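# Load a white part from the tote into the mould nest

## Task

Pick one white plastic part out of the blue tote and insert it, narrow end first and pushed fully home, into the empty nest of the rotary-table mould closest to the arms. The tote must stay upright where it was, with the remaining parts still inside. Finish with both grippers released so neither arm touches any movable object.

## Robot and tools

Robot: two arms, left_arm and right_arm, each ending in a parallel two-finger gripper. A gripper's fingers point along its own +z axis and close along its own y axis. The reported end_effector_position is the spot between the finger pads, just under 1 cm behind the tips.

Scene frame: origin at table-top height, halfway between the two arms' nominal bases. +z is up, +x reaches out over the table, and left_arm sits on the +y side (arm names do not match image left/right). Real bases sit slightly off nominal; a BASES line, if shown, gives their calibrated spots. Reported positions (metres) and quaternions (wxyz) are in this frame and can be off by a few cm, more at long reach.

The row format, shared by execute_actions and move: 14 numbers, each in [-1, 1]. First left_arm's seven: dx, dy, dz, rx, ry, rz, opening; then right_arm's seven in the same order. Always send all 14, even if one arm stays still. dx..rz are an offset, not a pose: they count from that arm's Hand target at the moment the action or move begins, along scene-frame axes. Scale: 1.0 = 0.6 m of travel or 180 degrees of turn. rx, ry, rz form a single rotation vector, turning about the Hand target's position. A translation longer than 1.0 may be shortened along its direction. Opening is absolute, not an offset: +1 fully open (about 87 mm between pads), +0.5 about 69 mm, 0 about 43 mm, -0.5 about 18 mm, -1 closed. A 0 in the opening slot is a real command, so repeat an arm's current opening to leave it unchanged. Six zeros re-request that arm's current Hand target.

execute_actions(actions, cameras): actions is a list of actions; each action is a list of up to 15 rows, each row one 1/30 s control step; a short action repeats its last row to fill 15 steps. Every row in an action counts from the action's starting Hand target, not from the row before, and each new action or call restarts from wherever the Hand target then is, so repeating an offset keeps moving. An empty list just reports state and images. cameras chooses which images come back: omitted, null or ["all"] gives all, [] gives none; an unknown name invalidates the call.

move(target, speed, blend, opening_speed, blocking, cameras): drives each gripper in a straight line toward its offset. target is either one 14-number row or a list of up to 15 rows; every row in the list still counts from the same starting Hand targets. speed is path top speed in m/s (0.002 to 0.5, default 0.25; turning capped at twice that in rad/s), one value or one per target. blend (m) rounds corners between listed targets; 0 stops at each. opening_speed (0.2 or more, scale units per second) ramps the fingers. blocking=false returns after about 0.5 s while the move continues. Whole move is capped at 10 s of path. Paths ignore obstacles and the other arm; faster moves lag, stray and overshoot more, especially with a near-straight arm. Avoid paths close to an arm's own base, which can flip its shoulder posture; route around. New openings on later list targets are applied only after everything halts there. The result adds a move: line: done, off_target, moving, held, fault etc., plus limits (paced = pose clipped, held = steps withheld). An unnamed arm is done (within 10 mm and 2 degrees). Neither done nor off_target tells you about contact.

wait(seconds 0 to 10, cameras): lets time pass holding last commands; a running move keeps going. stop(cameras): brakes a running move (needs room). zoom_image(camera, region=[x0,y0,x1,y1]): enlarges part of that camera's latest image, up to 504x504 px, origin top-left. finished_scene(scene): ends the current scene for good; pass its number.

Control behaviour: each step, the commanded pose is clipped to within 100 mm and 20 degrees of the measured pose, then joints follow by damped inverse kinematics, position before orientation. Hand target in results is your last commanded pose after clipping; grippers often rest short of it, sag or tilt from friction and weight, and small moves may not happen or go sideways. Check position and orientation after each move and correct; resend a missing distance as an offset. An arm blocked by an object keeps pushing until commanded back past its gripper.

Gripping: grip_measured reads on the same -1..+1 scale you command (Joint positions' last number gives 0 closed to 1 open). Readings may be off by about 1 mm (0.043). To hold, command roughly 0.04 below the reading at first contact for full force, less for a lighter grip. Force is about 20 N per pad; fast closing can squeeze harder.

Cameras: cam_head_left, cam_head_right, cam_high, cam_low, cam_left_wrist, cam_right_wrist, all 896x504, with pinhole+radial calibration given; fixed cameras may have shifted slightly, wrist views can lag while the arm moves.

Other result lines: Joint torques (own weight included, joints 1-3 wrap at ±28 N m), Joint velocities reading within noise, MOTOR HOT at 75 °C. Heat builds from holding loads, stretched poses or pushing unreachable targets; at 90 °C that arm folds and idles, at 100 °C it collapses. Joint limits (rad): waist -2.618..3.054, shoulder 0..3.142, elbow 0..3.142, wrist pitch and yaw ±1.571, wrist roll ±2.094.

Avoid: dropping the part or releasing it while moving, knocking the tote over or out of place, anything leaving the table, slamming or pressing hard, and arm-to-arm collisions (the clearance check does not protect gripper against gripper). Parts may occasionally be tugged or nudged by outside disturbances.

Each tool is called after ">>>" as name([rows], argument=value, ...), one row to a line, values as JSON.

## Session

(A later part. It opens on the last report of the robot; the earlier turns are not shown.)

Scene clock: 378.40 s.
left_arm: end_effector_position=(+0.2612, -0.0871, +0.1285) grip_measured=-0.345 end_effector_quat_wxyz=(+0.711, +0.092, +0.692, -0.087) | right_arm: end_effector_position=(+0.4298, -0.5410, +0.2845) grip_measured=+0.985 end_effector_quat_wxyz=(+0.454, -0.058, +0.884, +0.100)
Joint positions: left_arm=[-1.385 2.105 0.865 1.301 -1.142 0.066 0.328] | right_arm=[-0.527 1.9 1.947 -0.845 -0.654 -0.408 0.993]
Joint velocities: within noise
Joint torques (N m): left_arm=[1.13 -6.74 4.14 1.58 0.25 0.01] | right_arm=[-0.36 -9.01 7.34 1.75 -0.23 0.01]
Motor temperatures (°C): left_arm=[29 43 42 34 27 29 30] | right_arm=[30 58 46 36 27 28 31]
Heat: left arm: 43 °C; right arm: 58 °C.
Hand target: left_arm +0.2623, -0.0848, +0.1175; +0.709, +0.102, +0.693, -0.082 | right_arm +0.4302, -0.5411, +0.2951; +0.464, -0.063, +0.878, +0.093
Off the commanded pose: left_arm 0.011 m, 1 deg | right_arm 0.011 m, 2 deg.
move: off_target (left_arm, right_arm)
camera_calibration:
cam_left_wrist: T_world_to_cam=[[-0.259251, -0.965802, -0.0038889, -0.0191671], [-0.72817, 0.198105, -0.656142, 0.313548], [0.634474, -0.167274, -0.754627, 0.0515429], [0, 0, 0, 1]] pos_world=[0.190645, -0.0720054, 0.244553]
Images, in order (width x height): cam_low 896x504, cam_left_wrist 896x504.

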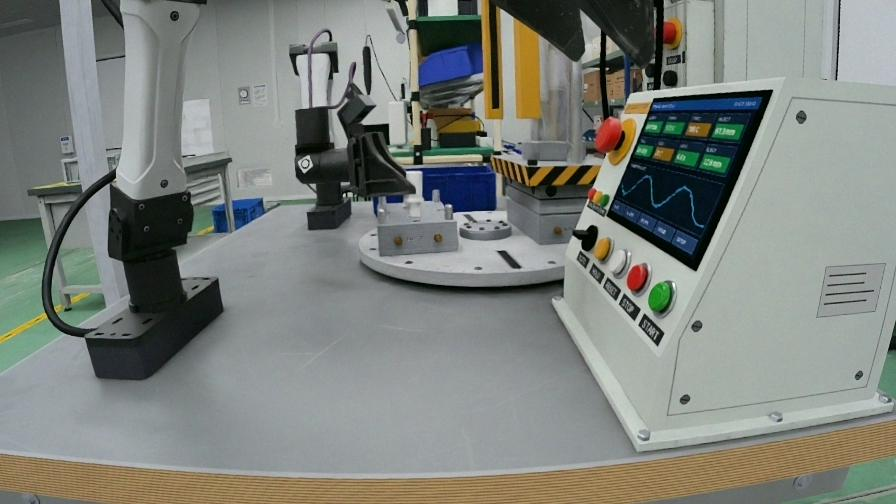

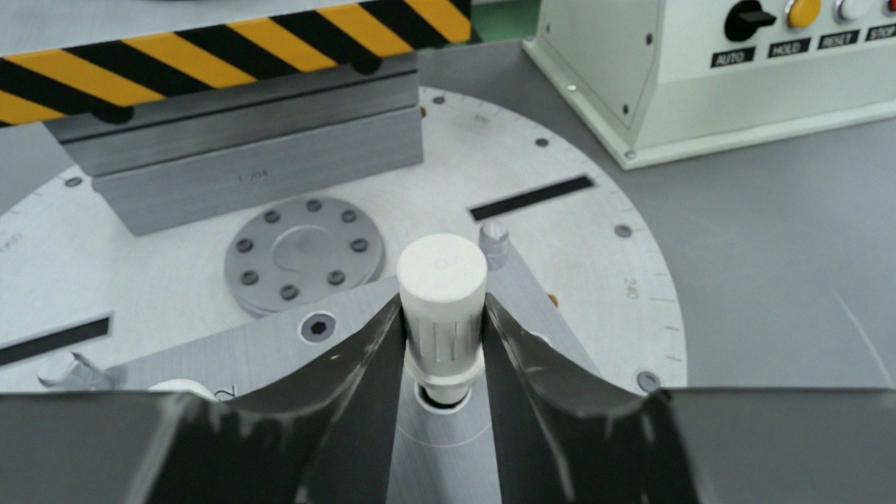

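>>> move([
  [-0.0005,0.004,-0.012,0,0,0,-0.8,0,0,0,0,0,0,1],
], speed=0.03, cameras=["cam_left_wrist","cam_low"])

>>> zoom_image(camera="cam_left_wrist", region=[370, 330, 510, 504])

>>> zoom_image(camera="cam_low", region=[360, 110, 480, 260])

Scene clock: 386.20 s.
left_arm: end_effector_position=(+0.2606, -0.0850, +0.1208) grip_measured=-0.345 end_effector_quat_wxyz=(+0.710, +0.094, +0.692, -0.088) | right_arm: end_effector_position=(+0.4298, -0.5410, +0.2845) grip_measured=+0.985 end_effector_quat_wxyz=(+0.454, -0.058, +0.884, +0.100)
Joint positions: left_arm=[-1.385 2.126 0.851 1.335 -1.138 0.066 0.328] | right_arm=[-0.527 1.9 1.947 -0.845 -0.654 -0.408 0.993]
Joint velocities: within noise
Joint torques (N m): left_arm=[1.16 -6.69 4.19 1.57 0.2 0.02] | right_arm=[-0.34 -8.96 7.45 1.72 -0.24 -0.02]
Motor temperatures (°C): left_arm=[29 42 41 34 27 29 30] | right_arm=[30 58 46 36 27 28 31]
Heat: left arm: 42 °C; right arm: 58 °C.
Hand target: left_arm +0.2620, -0.0824, +0.1103; +0.709, +0.102, +0.693, -0.082 | right_arm +0.4302, -0.5411, +0.2951; +0.464, -0.063, +0.878, +0.093
Off the commanded pose: left_arm 0.011 m, 1 deg | right_arm 0.011 m, 2 deg.
move: off_target (left_arm, right_arm)
camera_calibration:
cam_left_wrist: T_world_to_cam=[[-0.263294, -0.964703, -0.0050331, -0.0160865], [-0.727298, 0.201922, -0.655947, 0.30764], [0.63381, -0.169046, -0.754791, 0.0464992], [0, 0, 0, 1]] pos_world=[0.190039, -0.0697774, 0.236812]
Images, in order (width x height): cam_low 896x504, cam_left_wrist 896x504.

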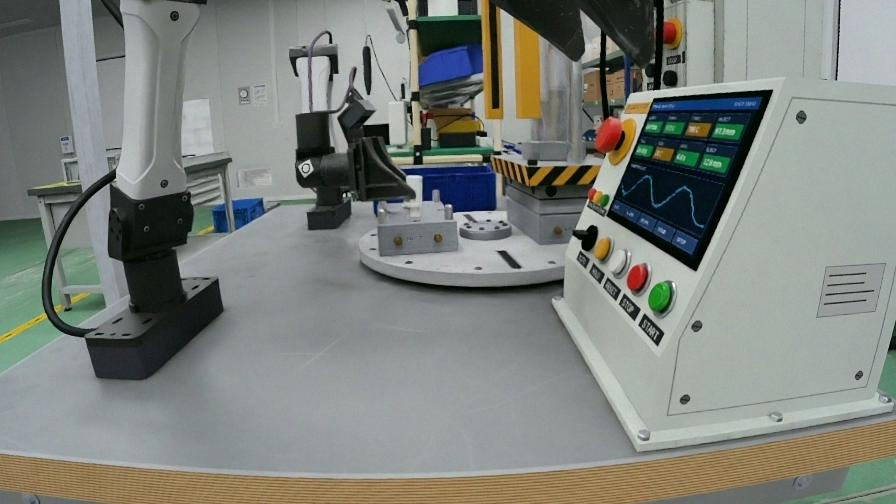

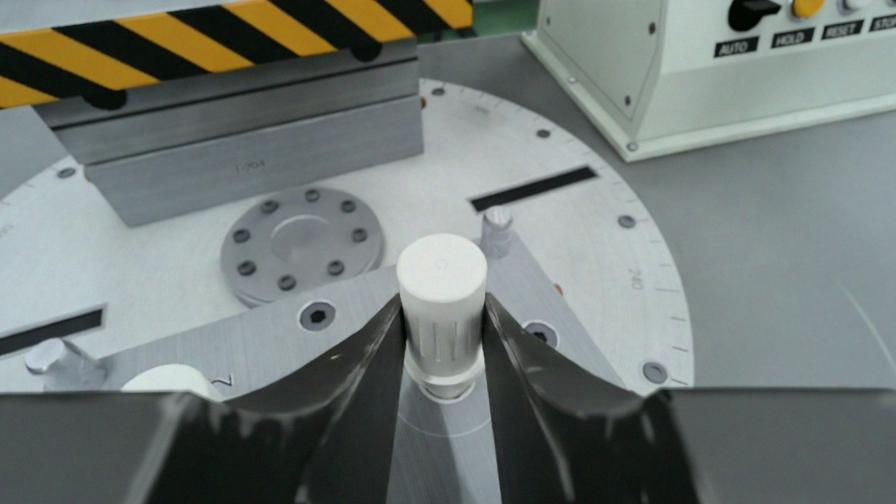

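Scaled by 2.897 from the camera's 896x504 image, which has a finer 1280x720 frame.

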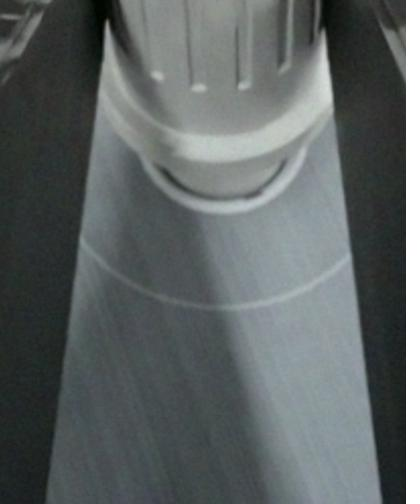

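Scaled by 3.360 from the camera's 896x504 image, which has a finer 1280x720 frame.

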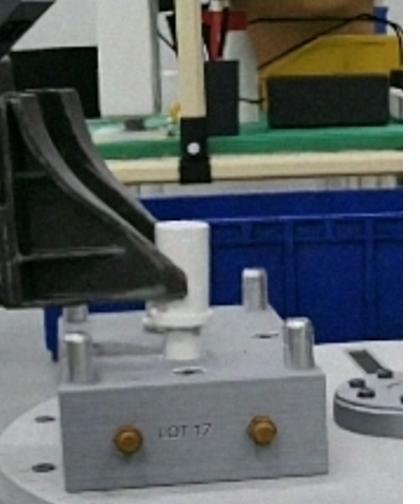

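>>> move([
  [0,0.003,-0.012,0,0,0,-0.8,0,0,0,0,0,0,1],
], speed=0.03, cameras=["cam_left_wrist","cam_low"])

>>> zoom_image(camera="cam_left_wrist", region=[370, 330, 510, 504])

>>> zoom_image(camera="cam_low", region=[360, 110, 480, 260])

Scene clock: 392.60 s.
left_arm: end_effector_position=(+0.2603, -0.0845, +0.1150) grip_measured=-0.345 end_effector_quat_wxyz=(+0.711, +0.093, +0.691, -0.092) | right_arm: end_effector_position=(+0.4298, -0.5410, +0.2845) grip_measured=+0.985 end_effector_quat_wxyz=(+0.454, -0.058, +0.884, +0.100)
Joint positions: left_arm=[-1.385 2.149 0.845 1.371 -1.135 0.066 0.328] | right_arm=[-0.527 1.9 1.947 -0.845 -0.654 -0.408 0.993]
Joint velocities: within noise
Joint torques (N m): left_arm=[1.22 -6.67 3.9 1.55 0.19 0.02] | right_arm=[-0.29 -8.96 7.39 1.74 -0.24 -0.04]
Motor temperatures (°C): left_arm=[29 42 41 35 27 29 30] | right_arm=[30 58 46 36 27 28 31]
Heat: left arm: 42 °C; right arm: 58 °C.
Hand target: left_arm +0.2620, -0.0806, +0.1031; +0.709, +0.102, +0.693, -0.082 | right_arm +0.4302, -0.5411, +0.2951; +0.464, -0.063, +0.878, +0.093
Off the commanded pose: left_arm 0.013 m, 2 deg | right_arm 0.011 m, 2 deg.
move: off_target (left_arm, right_arm)
camera_calibration:
cam_left_wrist: T_world_to_cam=[[-0.266228, -0.963909, 0.00109394, -0.0156002], [-0.725784, 0.199712, -0.658296, 0.303176], [0.634319, -0.176051, -0.752759, 0.0414077], [0, 0, 0, 1]] pos_world=[0.189621, -0.0682951, 0.230767]
Images, in order (width x height): cam_low 896x504, cam_left_wrist 896x504.

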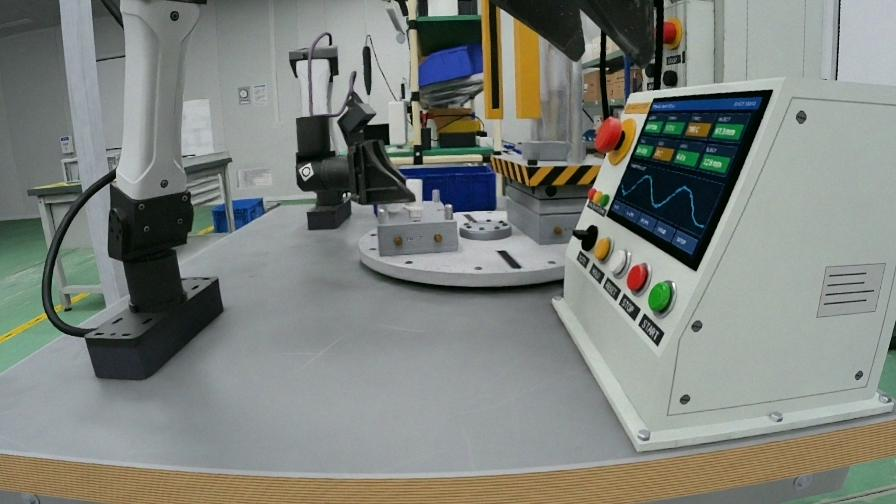

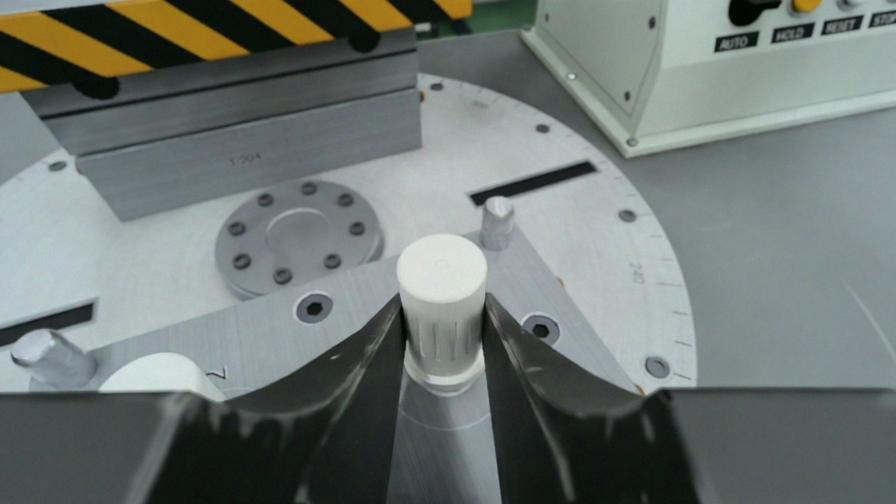

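Scaled by 2.897 from the camera's 896x504 image, which has a finer 1280x720 frame.

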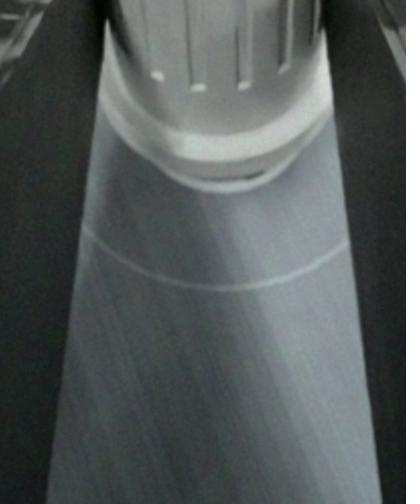

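Scaled by 3.360 from the camera's 896x504 image, which has a finer 1280x720 frame.

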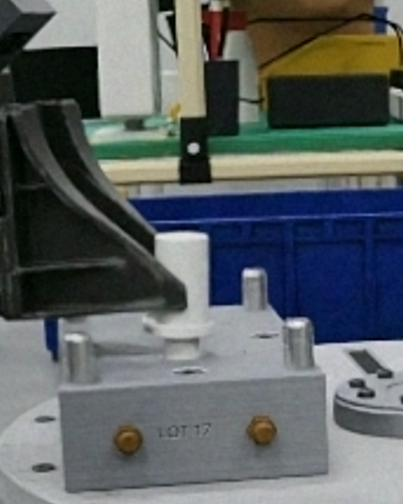

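>>> move([
  [0,0.0012,-0.012,0,0,0,-0.8,0,0,0,0,0,0,1],
], speed=0.03, cameras=["cam_left_wrist","cam_low"])

>>> zoom_image(camera="cam_low", region=[360, 110, 480, 260])

Scene clock: 398.10 s.
left_arm: end_effector_position=(+0.2602, -0.0846, +0.1084) grip_measured=-0.345 end_effector_quat_wxyz=(+0.711, +0.092, +0.691, -0.093) | right_arm: end_effector_position=(+0.4298, -0.5410, +0.2845) grip_measured=+0.985 end_effector_quat_wxyz=(+0.454, -0.058, +0.884, +0.100)
Joint positions: left_arm=[-1.385 2.175 0.845 1.399 -1.134 0.066 0.328] | right_arm=[-0.527 1.9 1.947 -0.845 -0.654 -0.408 0.993]
Joint velocities: within noise
Joint torques (N m): left_arm=[1.22 -6.67 3.58 1.55 0.19 0.02] | right_arm=[-0.39 -9.1 7.3 1.72 -0.24 0.02]
Motor temperatures (°C): left_arm=[29 41 40 35 27 29 30] | right_arm=[30 58 46 36 27 28 31]
Heat: left arm: 41 °C; right arm: 58 °C.
Hand target: left_arm +0.2620, -0.0799, +0.0960; +0.709, +0.102, +0.693, -0.082 | right_arm +0.4302, -0.5411, +0.2951; +0.464, -0.063, +0.878, +0.093
Off the commanded pose: left_arm 0.013 m, 2 deg | right_arm 0.011 m, 2 deg.
move: off_target (left_arm, right_arm)
camera_calibration:
cam_left_wrist: T_world_to_cam=[[-0.266963, -0.963702, 0.00313972, -0.0157377], [-0.725339, 0.198785, -0.659066, 0.29874], [0.634519, -0.178224, -0.752079, 0.0361494], [0, 0, 0, 1]] pos_world=[0.189549, -0.0681088, 0.224126]
Images, in order (width x height): cam_low 896x504, cam_left_wrist 896x504.

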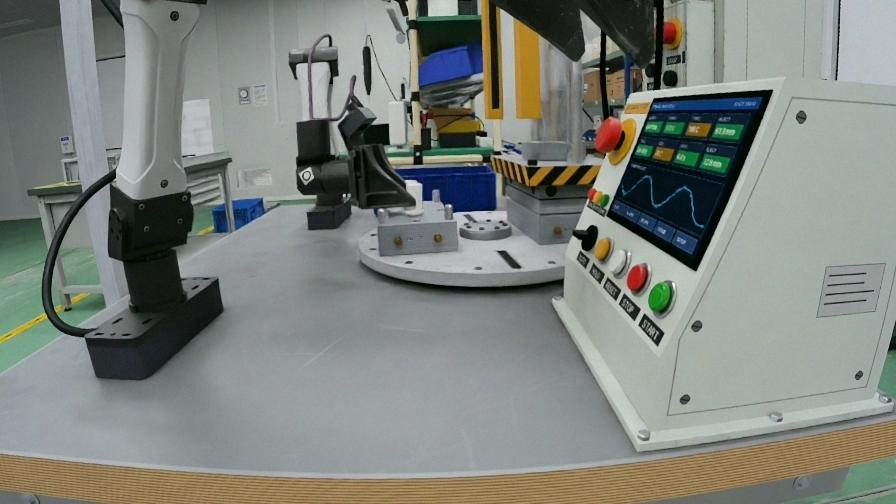

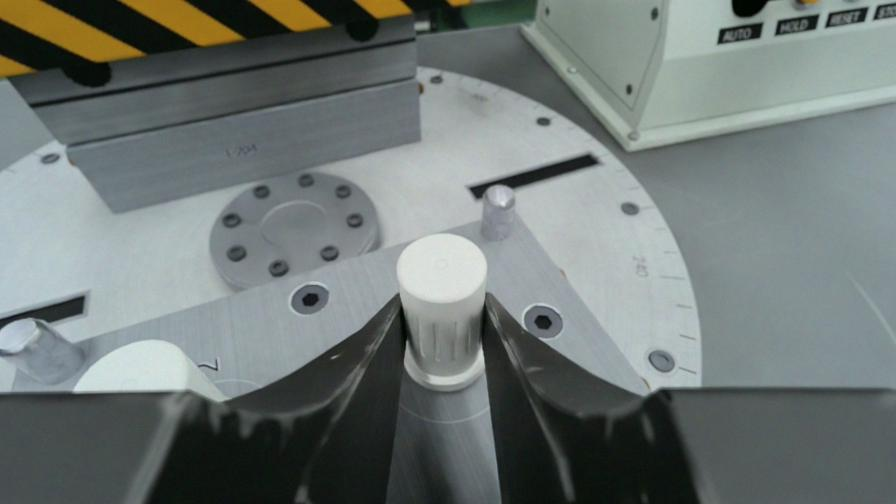

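Scaled by 3.360 from the camera's 896x504 image, which has a finer 1280x720 frame.

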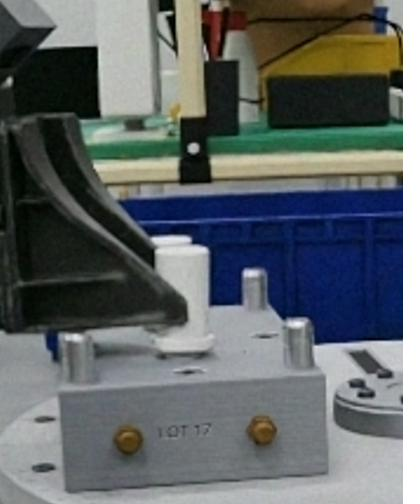

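>>> move(target=[0,0.003,-0.008,0,0,0,-0.8,0,0,0,0,0,0,1], speed=0.03, cameras=["cam_low","cam_left_wrist"])

>>> zoom_image(camera="cam_low", region=[360, 230, 600, 380])

Scene clock: 423.30 s.
left_arm: end_effector_position=(+0.2601, -0.0842, +0.1055) grip_measured=-0.345 end_effector_quat_wxyz=(+0.712, +0.091, +0.689, -0.098) | right_arm: end_effector_position=(+0.4298, -0.5410, +0.2845) grip_measured=+0.985 end_effector_quat_wxyz=(+0.454, -0.058, +0.884, +0.100)
Joint positions: left_arm=[-1.385 2.189 0.839 1.429 -1.128 0.066 0.328] | right_arm=[-0.527 1.9 1.947 -0.845 -0.654 -0.408 0.993]
Joint velocities: within noise
Joint torques (N m): left_arm=[1.26 -6.6 3.4 1.47 0.13 0.02] | right_arm=[-0.27 -8.95 7.31 1.75 -0.24 -0.02]
Motor temperatures (°C): left_arm=[29 42 39 36 27 29 30] | right_arm=[30 59 46 36 27 28 31]
Heat: left arm: 42 °C; right arm: 59 °C.
Hand target: left_arm +0.2621, -0.0781, +0.0911; +0.709, +0.102, +0.693, -0.082 | right_arm +0.4302, -0.5411, +0.2951; +0.464, -0.063, +0.878, +0.093
Off the commanded pose: left_arm 0.016 m, 2 deg | right_arm 0.011 m, 2 deg.
move: off_target (left_arm, right_arm)
camera_calibration:
cam_left_wrist: T_world_to_cam=[[-0.272105, -0.962198, 0.0115475, -0.0148094], [-0.722906, 0.196485, -0.66242, 0.296143], [0.635111, -0.188596, -0.749043, 0.0328065], [0, 0, 0, 1]] pos_world=[0.189218, -0.0662499, 0.220915]
Images, in order (width x height): cam_low 896x504, cam_left_wrist 896x504.

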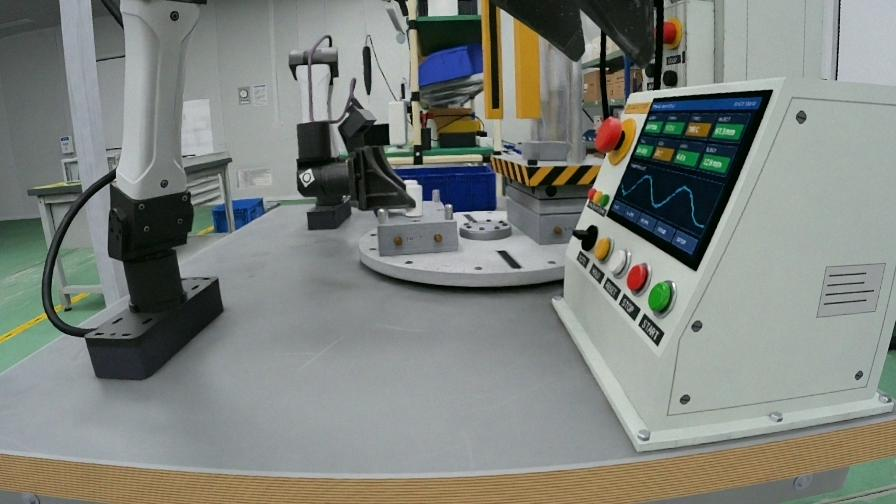

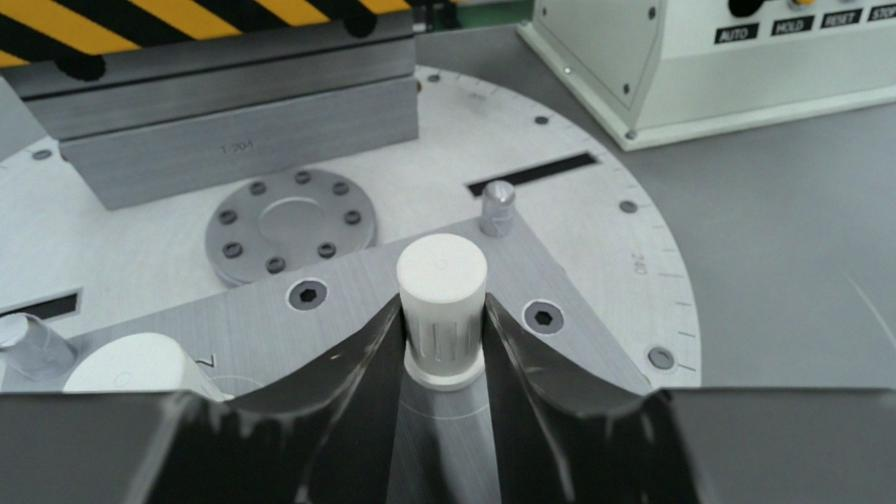

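Scaled by 2.100 from the camera's 896x504 image, which has a finer 1280x720 frame.

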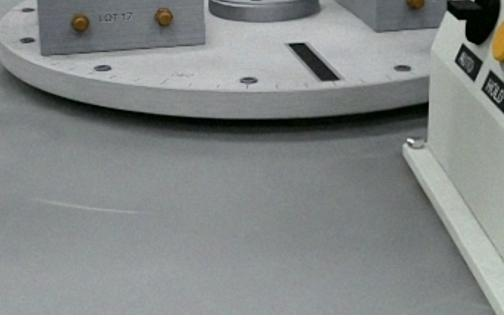

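>>> zoom_image(camera="cam_low", region=[370, 160, 470, 230])

>>> zoom_image(camera="cam_left_wrist", region=[360, 220, 540, 430])

Scaled by 5.040 from the camera's 896x504 image, which has a finer 1280x720 frame.

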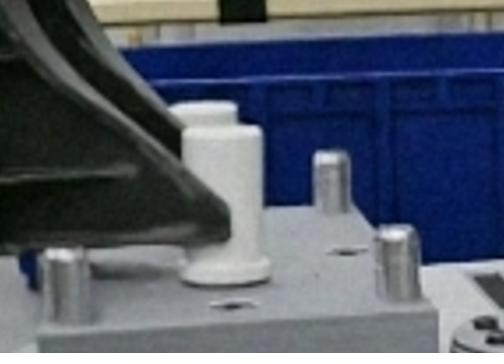

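Scaled by 2.400 from the camera's 896x504 image, which has a finer 1280x720 frame.

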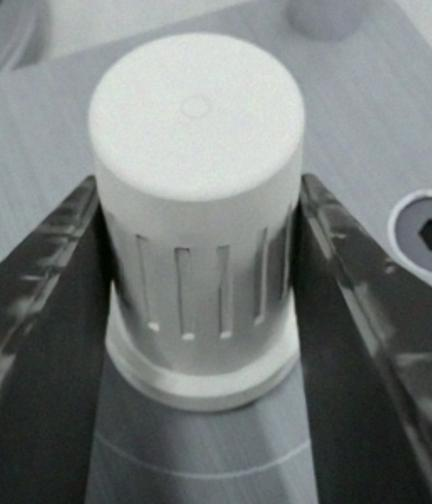

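>>> move(target=[0,0.000,-0.01,0,0,0,-0.8,0,0,0,0,0,0,1], speed=0.03, cameras=["cam_low","cam_left_wrist"])

>>> zoom_image(camera="cam_low", region=[370, 160, 470, 230])

>>> zoom_image(camera="cam_left_wrist", region=[360, 220, 540, 430])

Scene clock: 431.90 s.
left_arm: end_effector_position=(+0.2601, -0.0843, +0.1041) grip_measured=-0.345 end_effector_quat_wxyz=(+0.715, +0.086, +0.687, -0.103) | right_arm: end_effector_position=(+0.4298, -0.5410, +0.2845) grip_measured=+0.985 end_effector_quat_wxyz=(+0.454, -0.058, +0.884, +0.100)
Joint positions: left_arm=[-1.385 2.205 0.838 1.465 -1.128 0.071 0.328] | right_arm=[-0.527 1.9 1.947 -0.845 -0.654 -0.408 0.993]
Joint velocities: within noise
Joint torques (N m): left_arm=[1.25 -6.08 3.38 1.31 0.14 0.02] | right_arm=[-0.27 -8.87 7.32 1.73 -0.22 0.01]
Motor temperatures (°C): left_arm=[29 41 39 36 27 29 30] | right_arm=[30 59 47 36 27 28 31]
Heat: left arm: 41 °C; right arm: 59 °C.
Hand target: left_arm +0.2621, -0.0780, +0.0850; +0.709, +0.102, +0.693, -0.082 | right_arm +0.4302, -0.5411, +0.2951; +0.464, -0.063, +0.878, +0.093
Off the commanded pose: left_arm 0.020 m, 3 deg | right_arm 0.011 m, 2 deg.
move: off_target (left_arm, right_arm)
camera_calibration:
cam_left_wrist: T_world_to_cam=[[-0.272376, -0.961881, 0.0244408, -0.0161368], [-0.719692, 0.186804, -0.66869, 0.29429], [0.638635, -0.199725, -0.743139, 0.029199], [0, 0, 0, 1]] pos_world=[0.188756, -0.0646645, 0.218882]
Images, in order (width x height): cam_low 896x504, cam_left_wrist 896x504.

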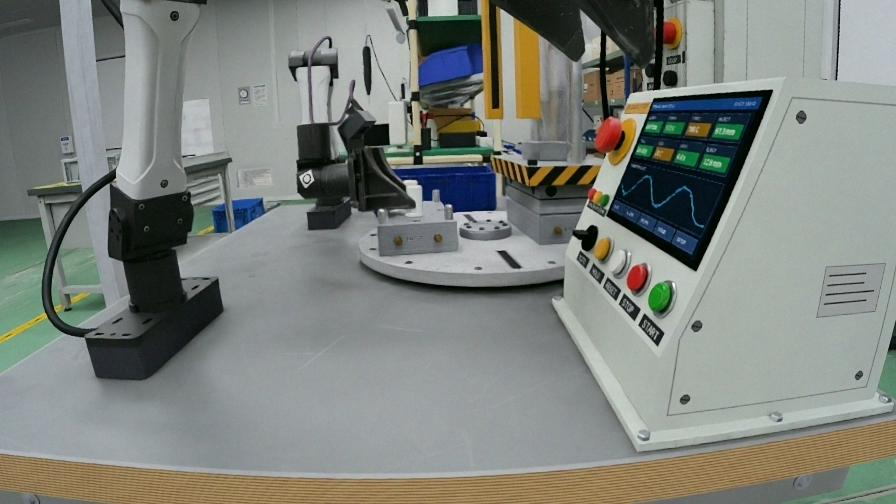

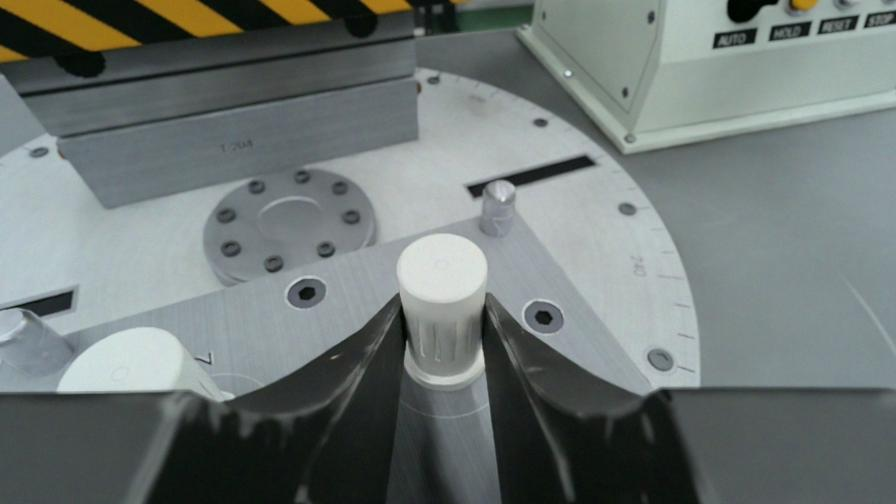

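Scaled by 5.040 from the camera's 896x504 image, which has a finer 1280x720 frame.

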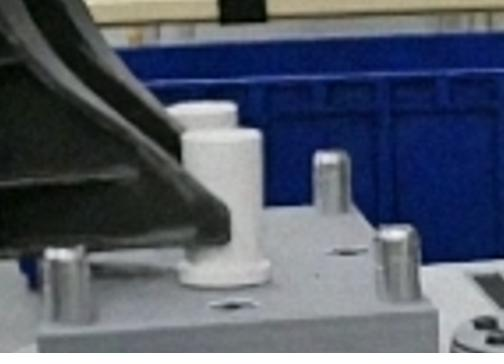

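Scaled by 2.400 from the camera's 896x504 image, which has a finer 1280x720 frame.

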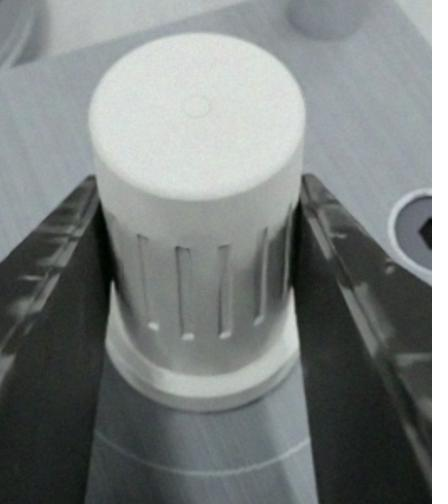

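>>> move([
  [0,0,0.018,0,0,0,-0.8,0,0,0,0,0,0,1],
  [0,0,0.018,0,0,0,0.2,0,0,0,0,0,0,1],
], speed=0.03, opening_speed=0.8, cameras=["cam_low","cam_left_wrist"])

>>> zoom_image(camera="cam_low", region=[370, 160, 470, 230])

>>> zoom_image(camera="cam_left_wrist", region=[330, 220, 550, 430])

Scene clock: 441.77 s.
left_arm: end_effector_position=(+0.2598, -0.0822, +0.0977) grip_measured=+0.200 end_effector_quat_wxyz=(+0.710, +0.100, +0.691, -0.089) | right_arm: end_effector_position=(+0.4298, -0.5410, +0.2845) grip_measured=+0.985 end_effector_quat_wxyz=(+0.454, -0.058, +0.884, +0.100)
Joint positions: left_arm=[-1.385 2.205 0.834 1.43 -1.128 0.072 0.6] | right_arm=[-0.527 1.9 1.947 -0.845 -0.654 -0.408 0.993]
Joint velocities: within noise
Joint torques (N m): left_arm=[1.25 -9.02 3.77 1.32 0.12 -0.02] | right_arm=[-0.39 -8.91 7.38 1.74 -0.25 -0.02]
Motor temperatures (°C): left_arm=[29 41 39 35 27 29 30] | right_arm=[30 59 47 36 27 28 31]
Heat: left arm: 41 °C; right arm: 59 °C.
Hand target: left_arm +0.2621, -0.0780, +0.0959; +0.709, +0.102, +0.693, -0.082 | right_arm +0.4302, -0.5411, +0.2951; +0.464, -0.063, +0.878, +0.093
Off the commanded pose: left_arm 0.005 m, 1 deg | right_arm 0.011 m, 2 deg.
move: off_target (right_arm); target 2's new opening was sent with left_arm's hand 0.011 m and 3 deg from that target
camera_calibration:
cam_left_wrist: T_world_to_cam=[[-0.272309, -0.962139, -0.0117055, -0.0105382], [-0.724065, 0.21291, -0.656048, 0.291453], [0.633701, -0.170172, -0.754628, 0.0299911], [0, 0, 0, 1]] pos_world=[0.189156, -0.0670888, 0.213716]
Images, in order (width x height): cam_low 896x504, cam_left_wrist 896x504.

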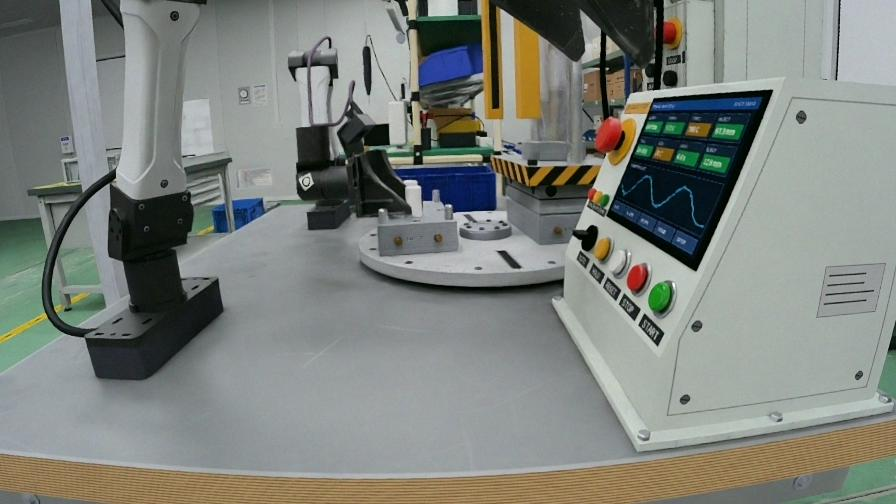

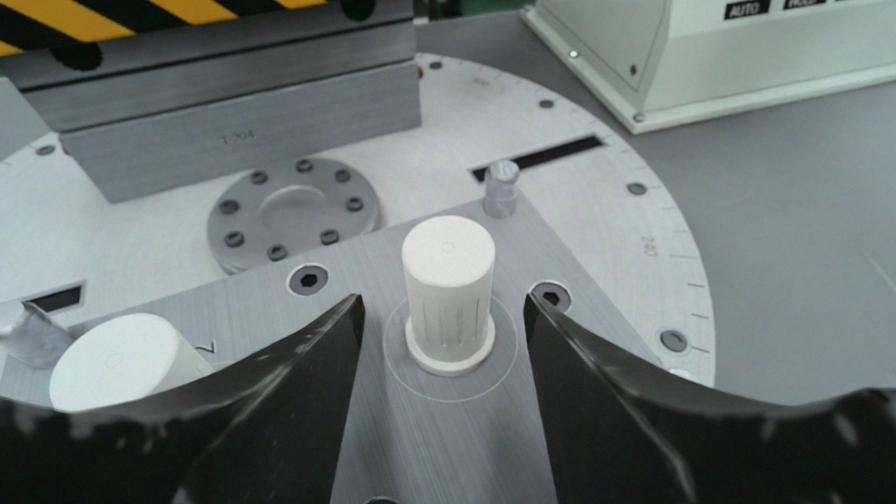

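Scaled by 5.040 from the camera's 896x504 image, which has a finer 1280x720 frame.

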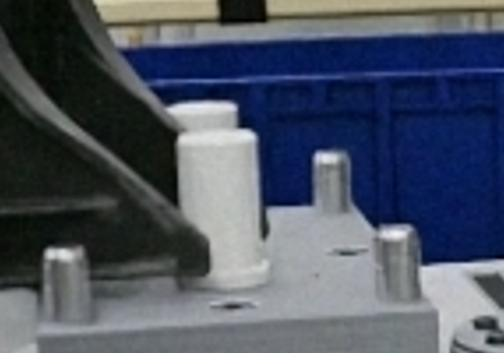

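Scaled by 2.291 from the camera's 896x504 image, which has a finer 1280x720 frame.

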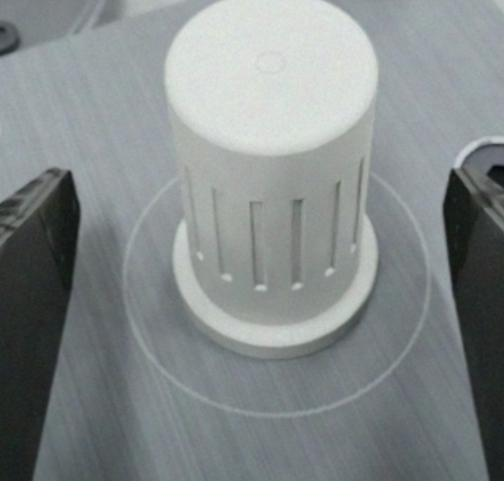

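>>> move([
  [-0.1,0.027,0.005,0,0,0,0.2,0,0,0,0,0,0,1],
  [-0.2,0.054,0.05,0,0,0,0.2,0,0,0,0,0,0,1],
], speed=0.1, blend=0.02, cameras=["cam_low","cam_left_wrist","cam_head_right"])

>>> zoom_image(camera="cam_low", region=[370, 160, 470, 230])

Scene clock: 452.27 s.
left_arm: end_effector_position=(+0.1429, -0.0494, +0.1207) grip_measured=+0.200 end_effector_quat_wxyz=(+0.708, +0.108, +0.693, -0.081) | right_arm: end_effector_position=(+0.4298, -0.5410, +0.2845) grip_measured=+0.985 end_effector_quat_wxyz=(+0.454, -0.058, +0.884, +0.100)
Joint positions: left_arm=[-1.728 2.074 0.691 1.541 -1.47 0.198 0.6] | right_arm=[-0.527 1.9 1.947 -0.845 -0.654 -0.408 0.993]
Joint velocities: within noise
Joint torques (N m): left_arm=[0.36 -8.9 3.32 1.28 0.07 0.08] | right_arm=[-0.4 -8.99 7.42 1.78 -0.21 0.02]
Motor temperatures (°C): left_arm=[29 42 39 35 27 29 30] | right_arm=[30 59 47 36 27 28 31]
Heat: left arm: 42 °C; right arm: 59 °C.
Hand target: left_arm +0.1421, -0.0456, +0.1259; +0.709, +0.102, +0.693, -0.082 | right_arm +0.4302, -0.5411, +0.2951; +0.464, -0.063, +0.878, +0.093
Off the commanded pose: left_arm 0.006 m, 1 deg | right_arm 0.011 m, 2 deg.
move: off_target (right_arm)
camera_calibration:
cam_left_wrist: T_world_to_cam=[[-0.272841, -0.961438, -0.0345655, -0.00766336], [-0.725944, 0.229323, -0.648395, 0.21512], [0.631318, -0.151816, -0.760519, 0.128938], [0, 0, 0, 1]] pos_world=[0.072673, -0.0371248, 0.237278]
Images, in order (width x height): cam_head_right 896x504, cam_low 896x504, cam_left_wrist 896x504.

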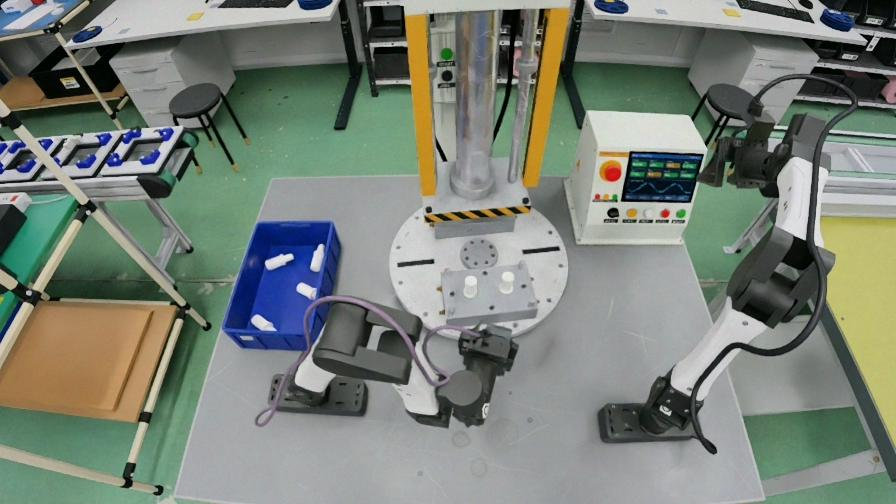

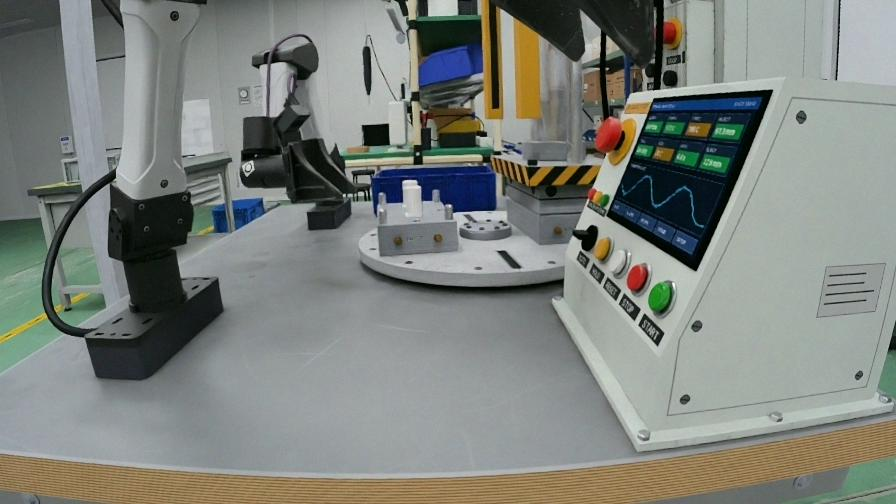

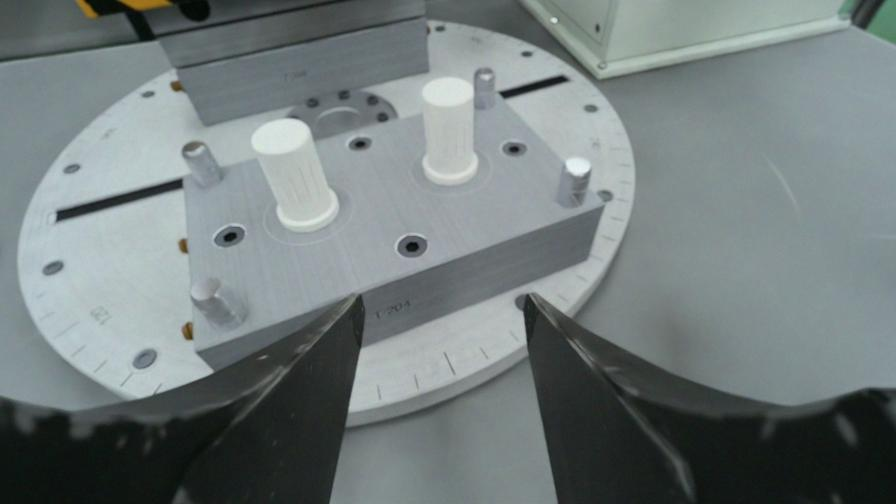

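Scaled by 5.040 from the camera's 896x504 image, which has a finer 1280x720 frame.

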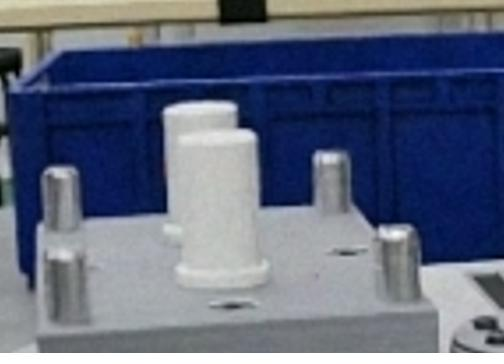

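>>> zoom_image(camera="cam_left_wrist", region=[230, 60, 520, 250])

>>> zoom_image(camera="cam_left_wrist", region=[400, 130, 500, 210])

>>> zoom_image(camera="cam_left_wrist", region=[255, 165, 355, 245])

>>> zoom_image(camera="cam_head_right", region=[440, 255, 540, 325])

Scaled by 1.738 from the camera's 896x504 image, which has a finer 1280x720 frame.

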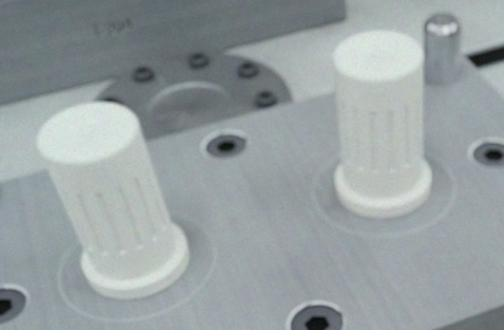

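Scaled by 5.040 from the camera's 896x504 image, which has a finer 1280x720 frame.

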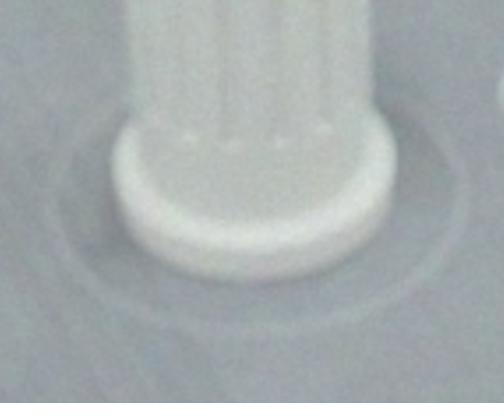

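Scaled by 5.040 from the camera's 896x504 image, which has a finer 1280x720 frame.

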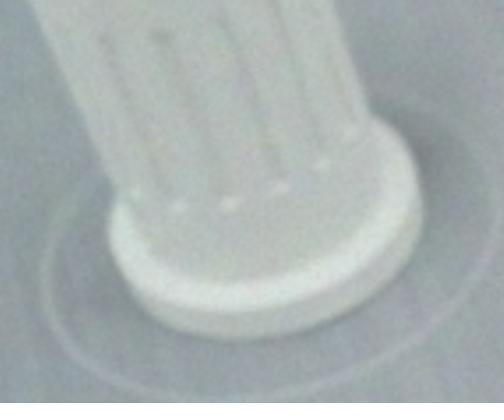

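Scaled by 5.040 from the camera's 896x504 image, which has a finer 1280x720 frame.

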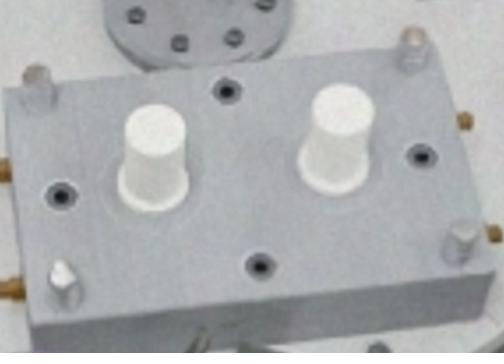

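>>> finished_scene(scene=1)

The scene is finished: the task was done.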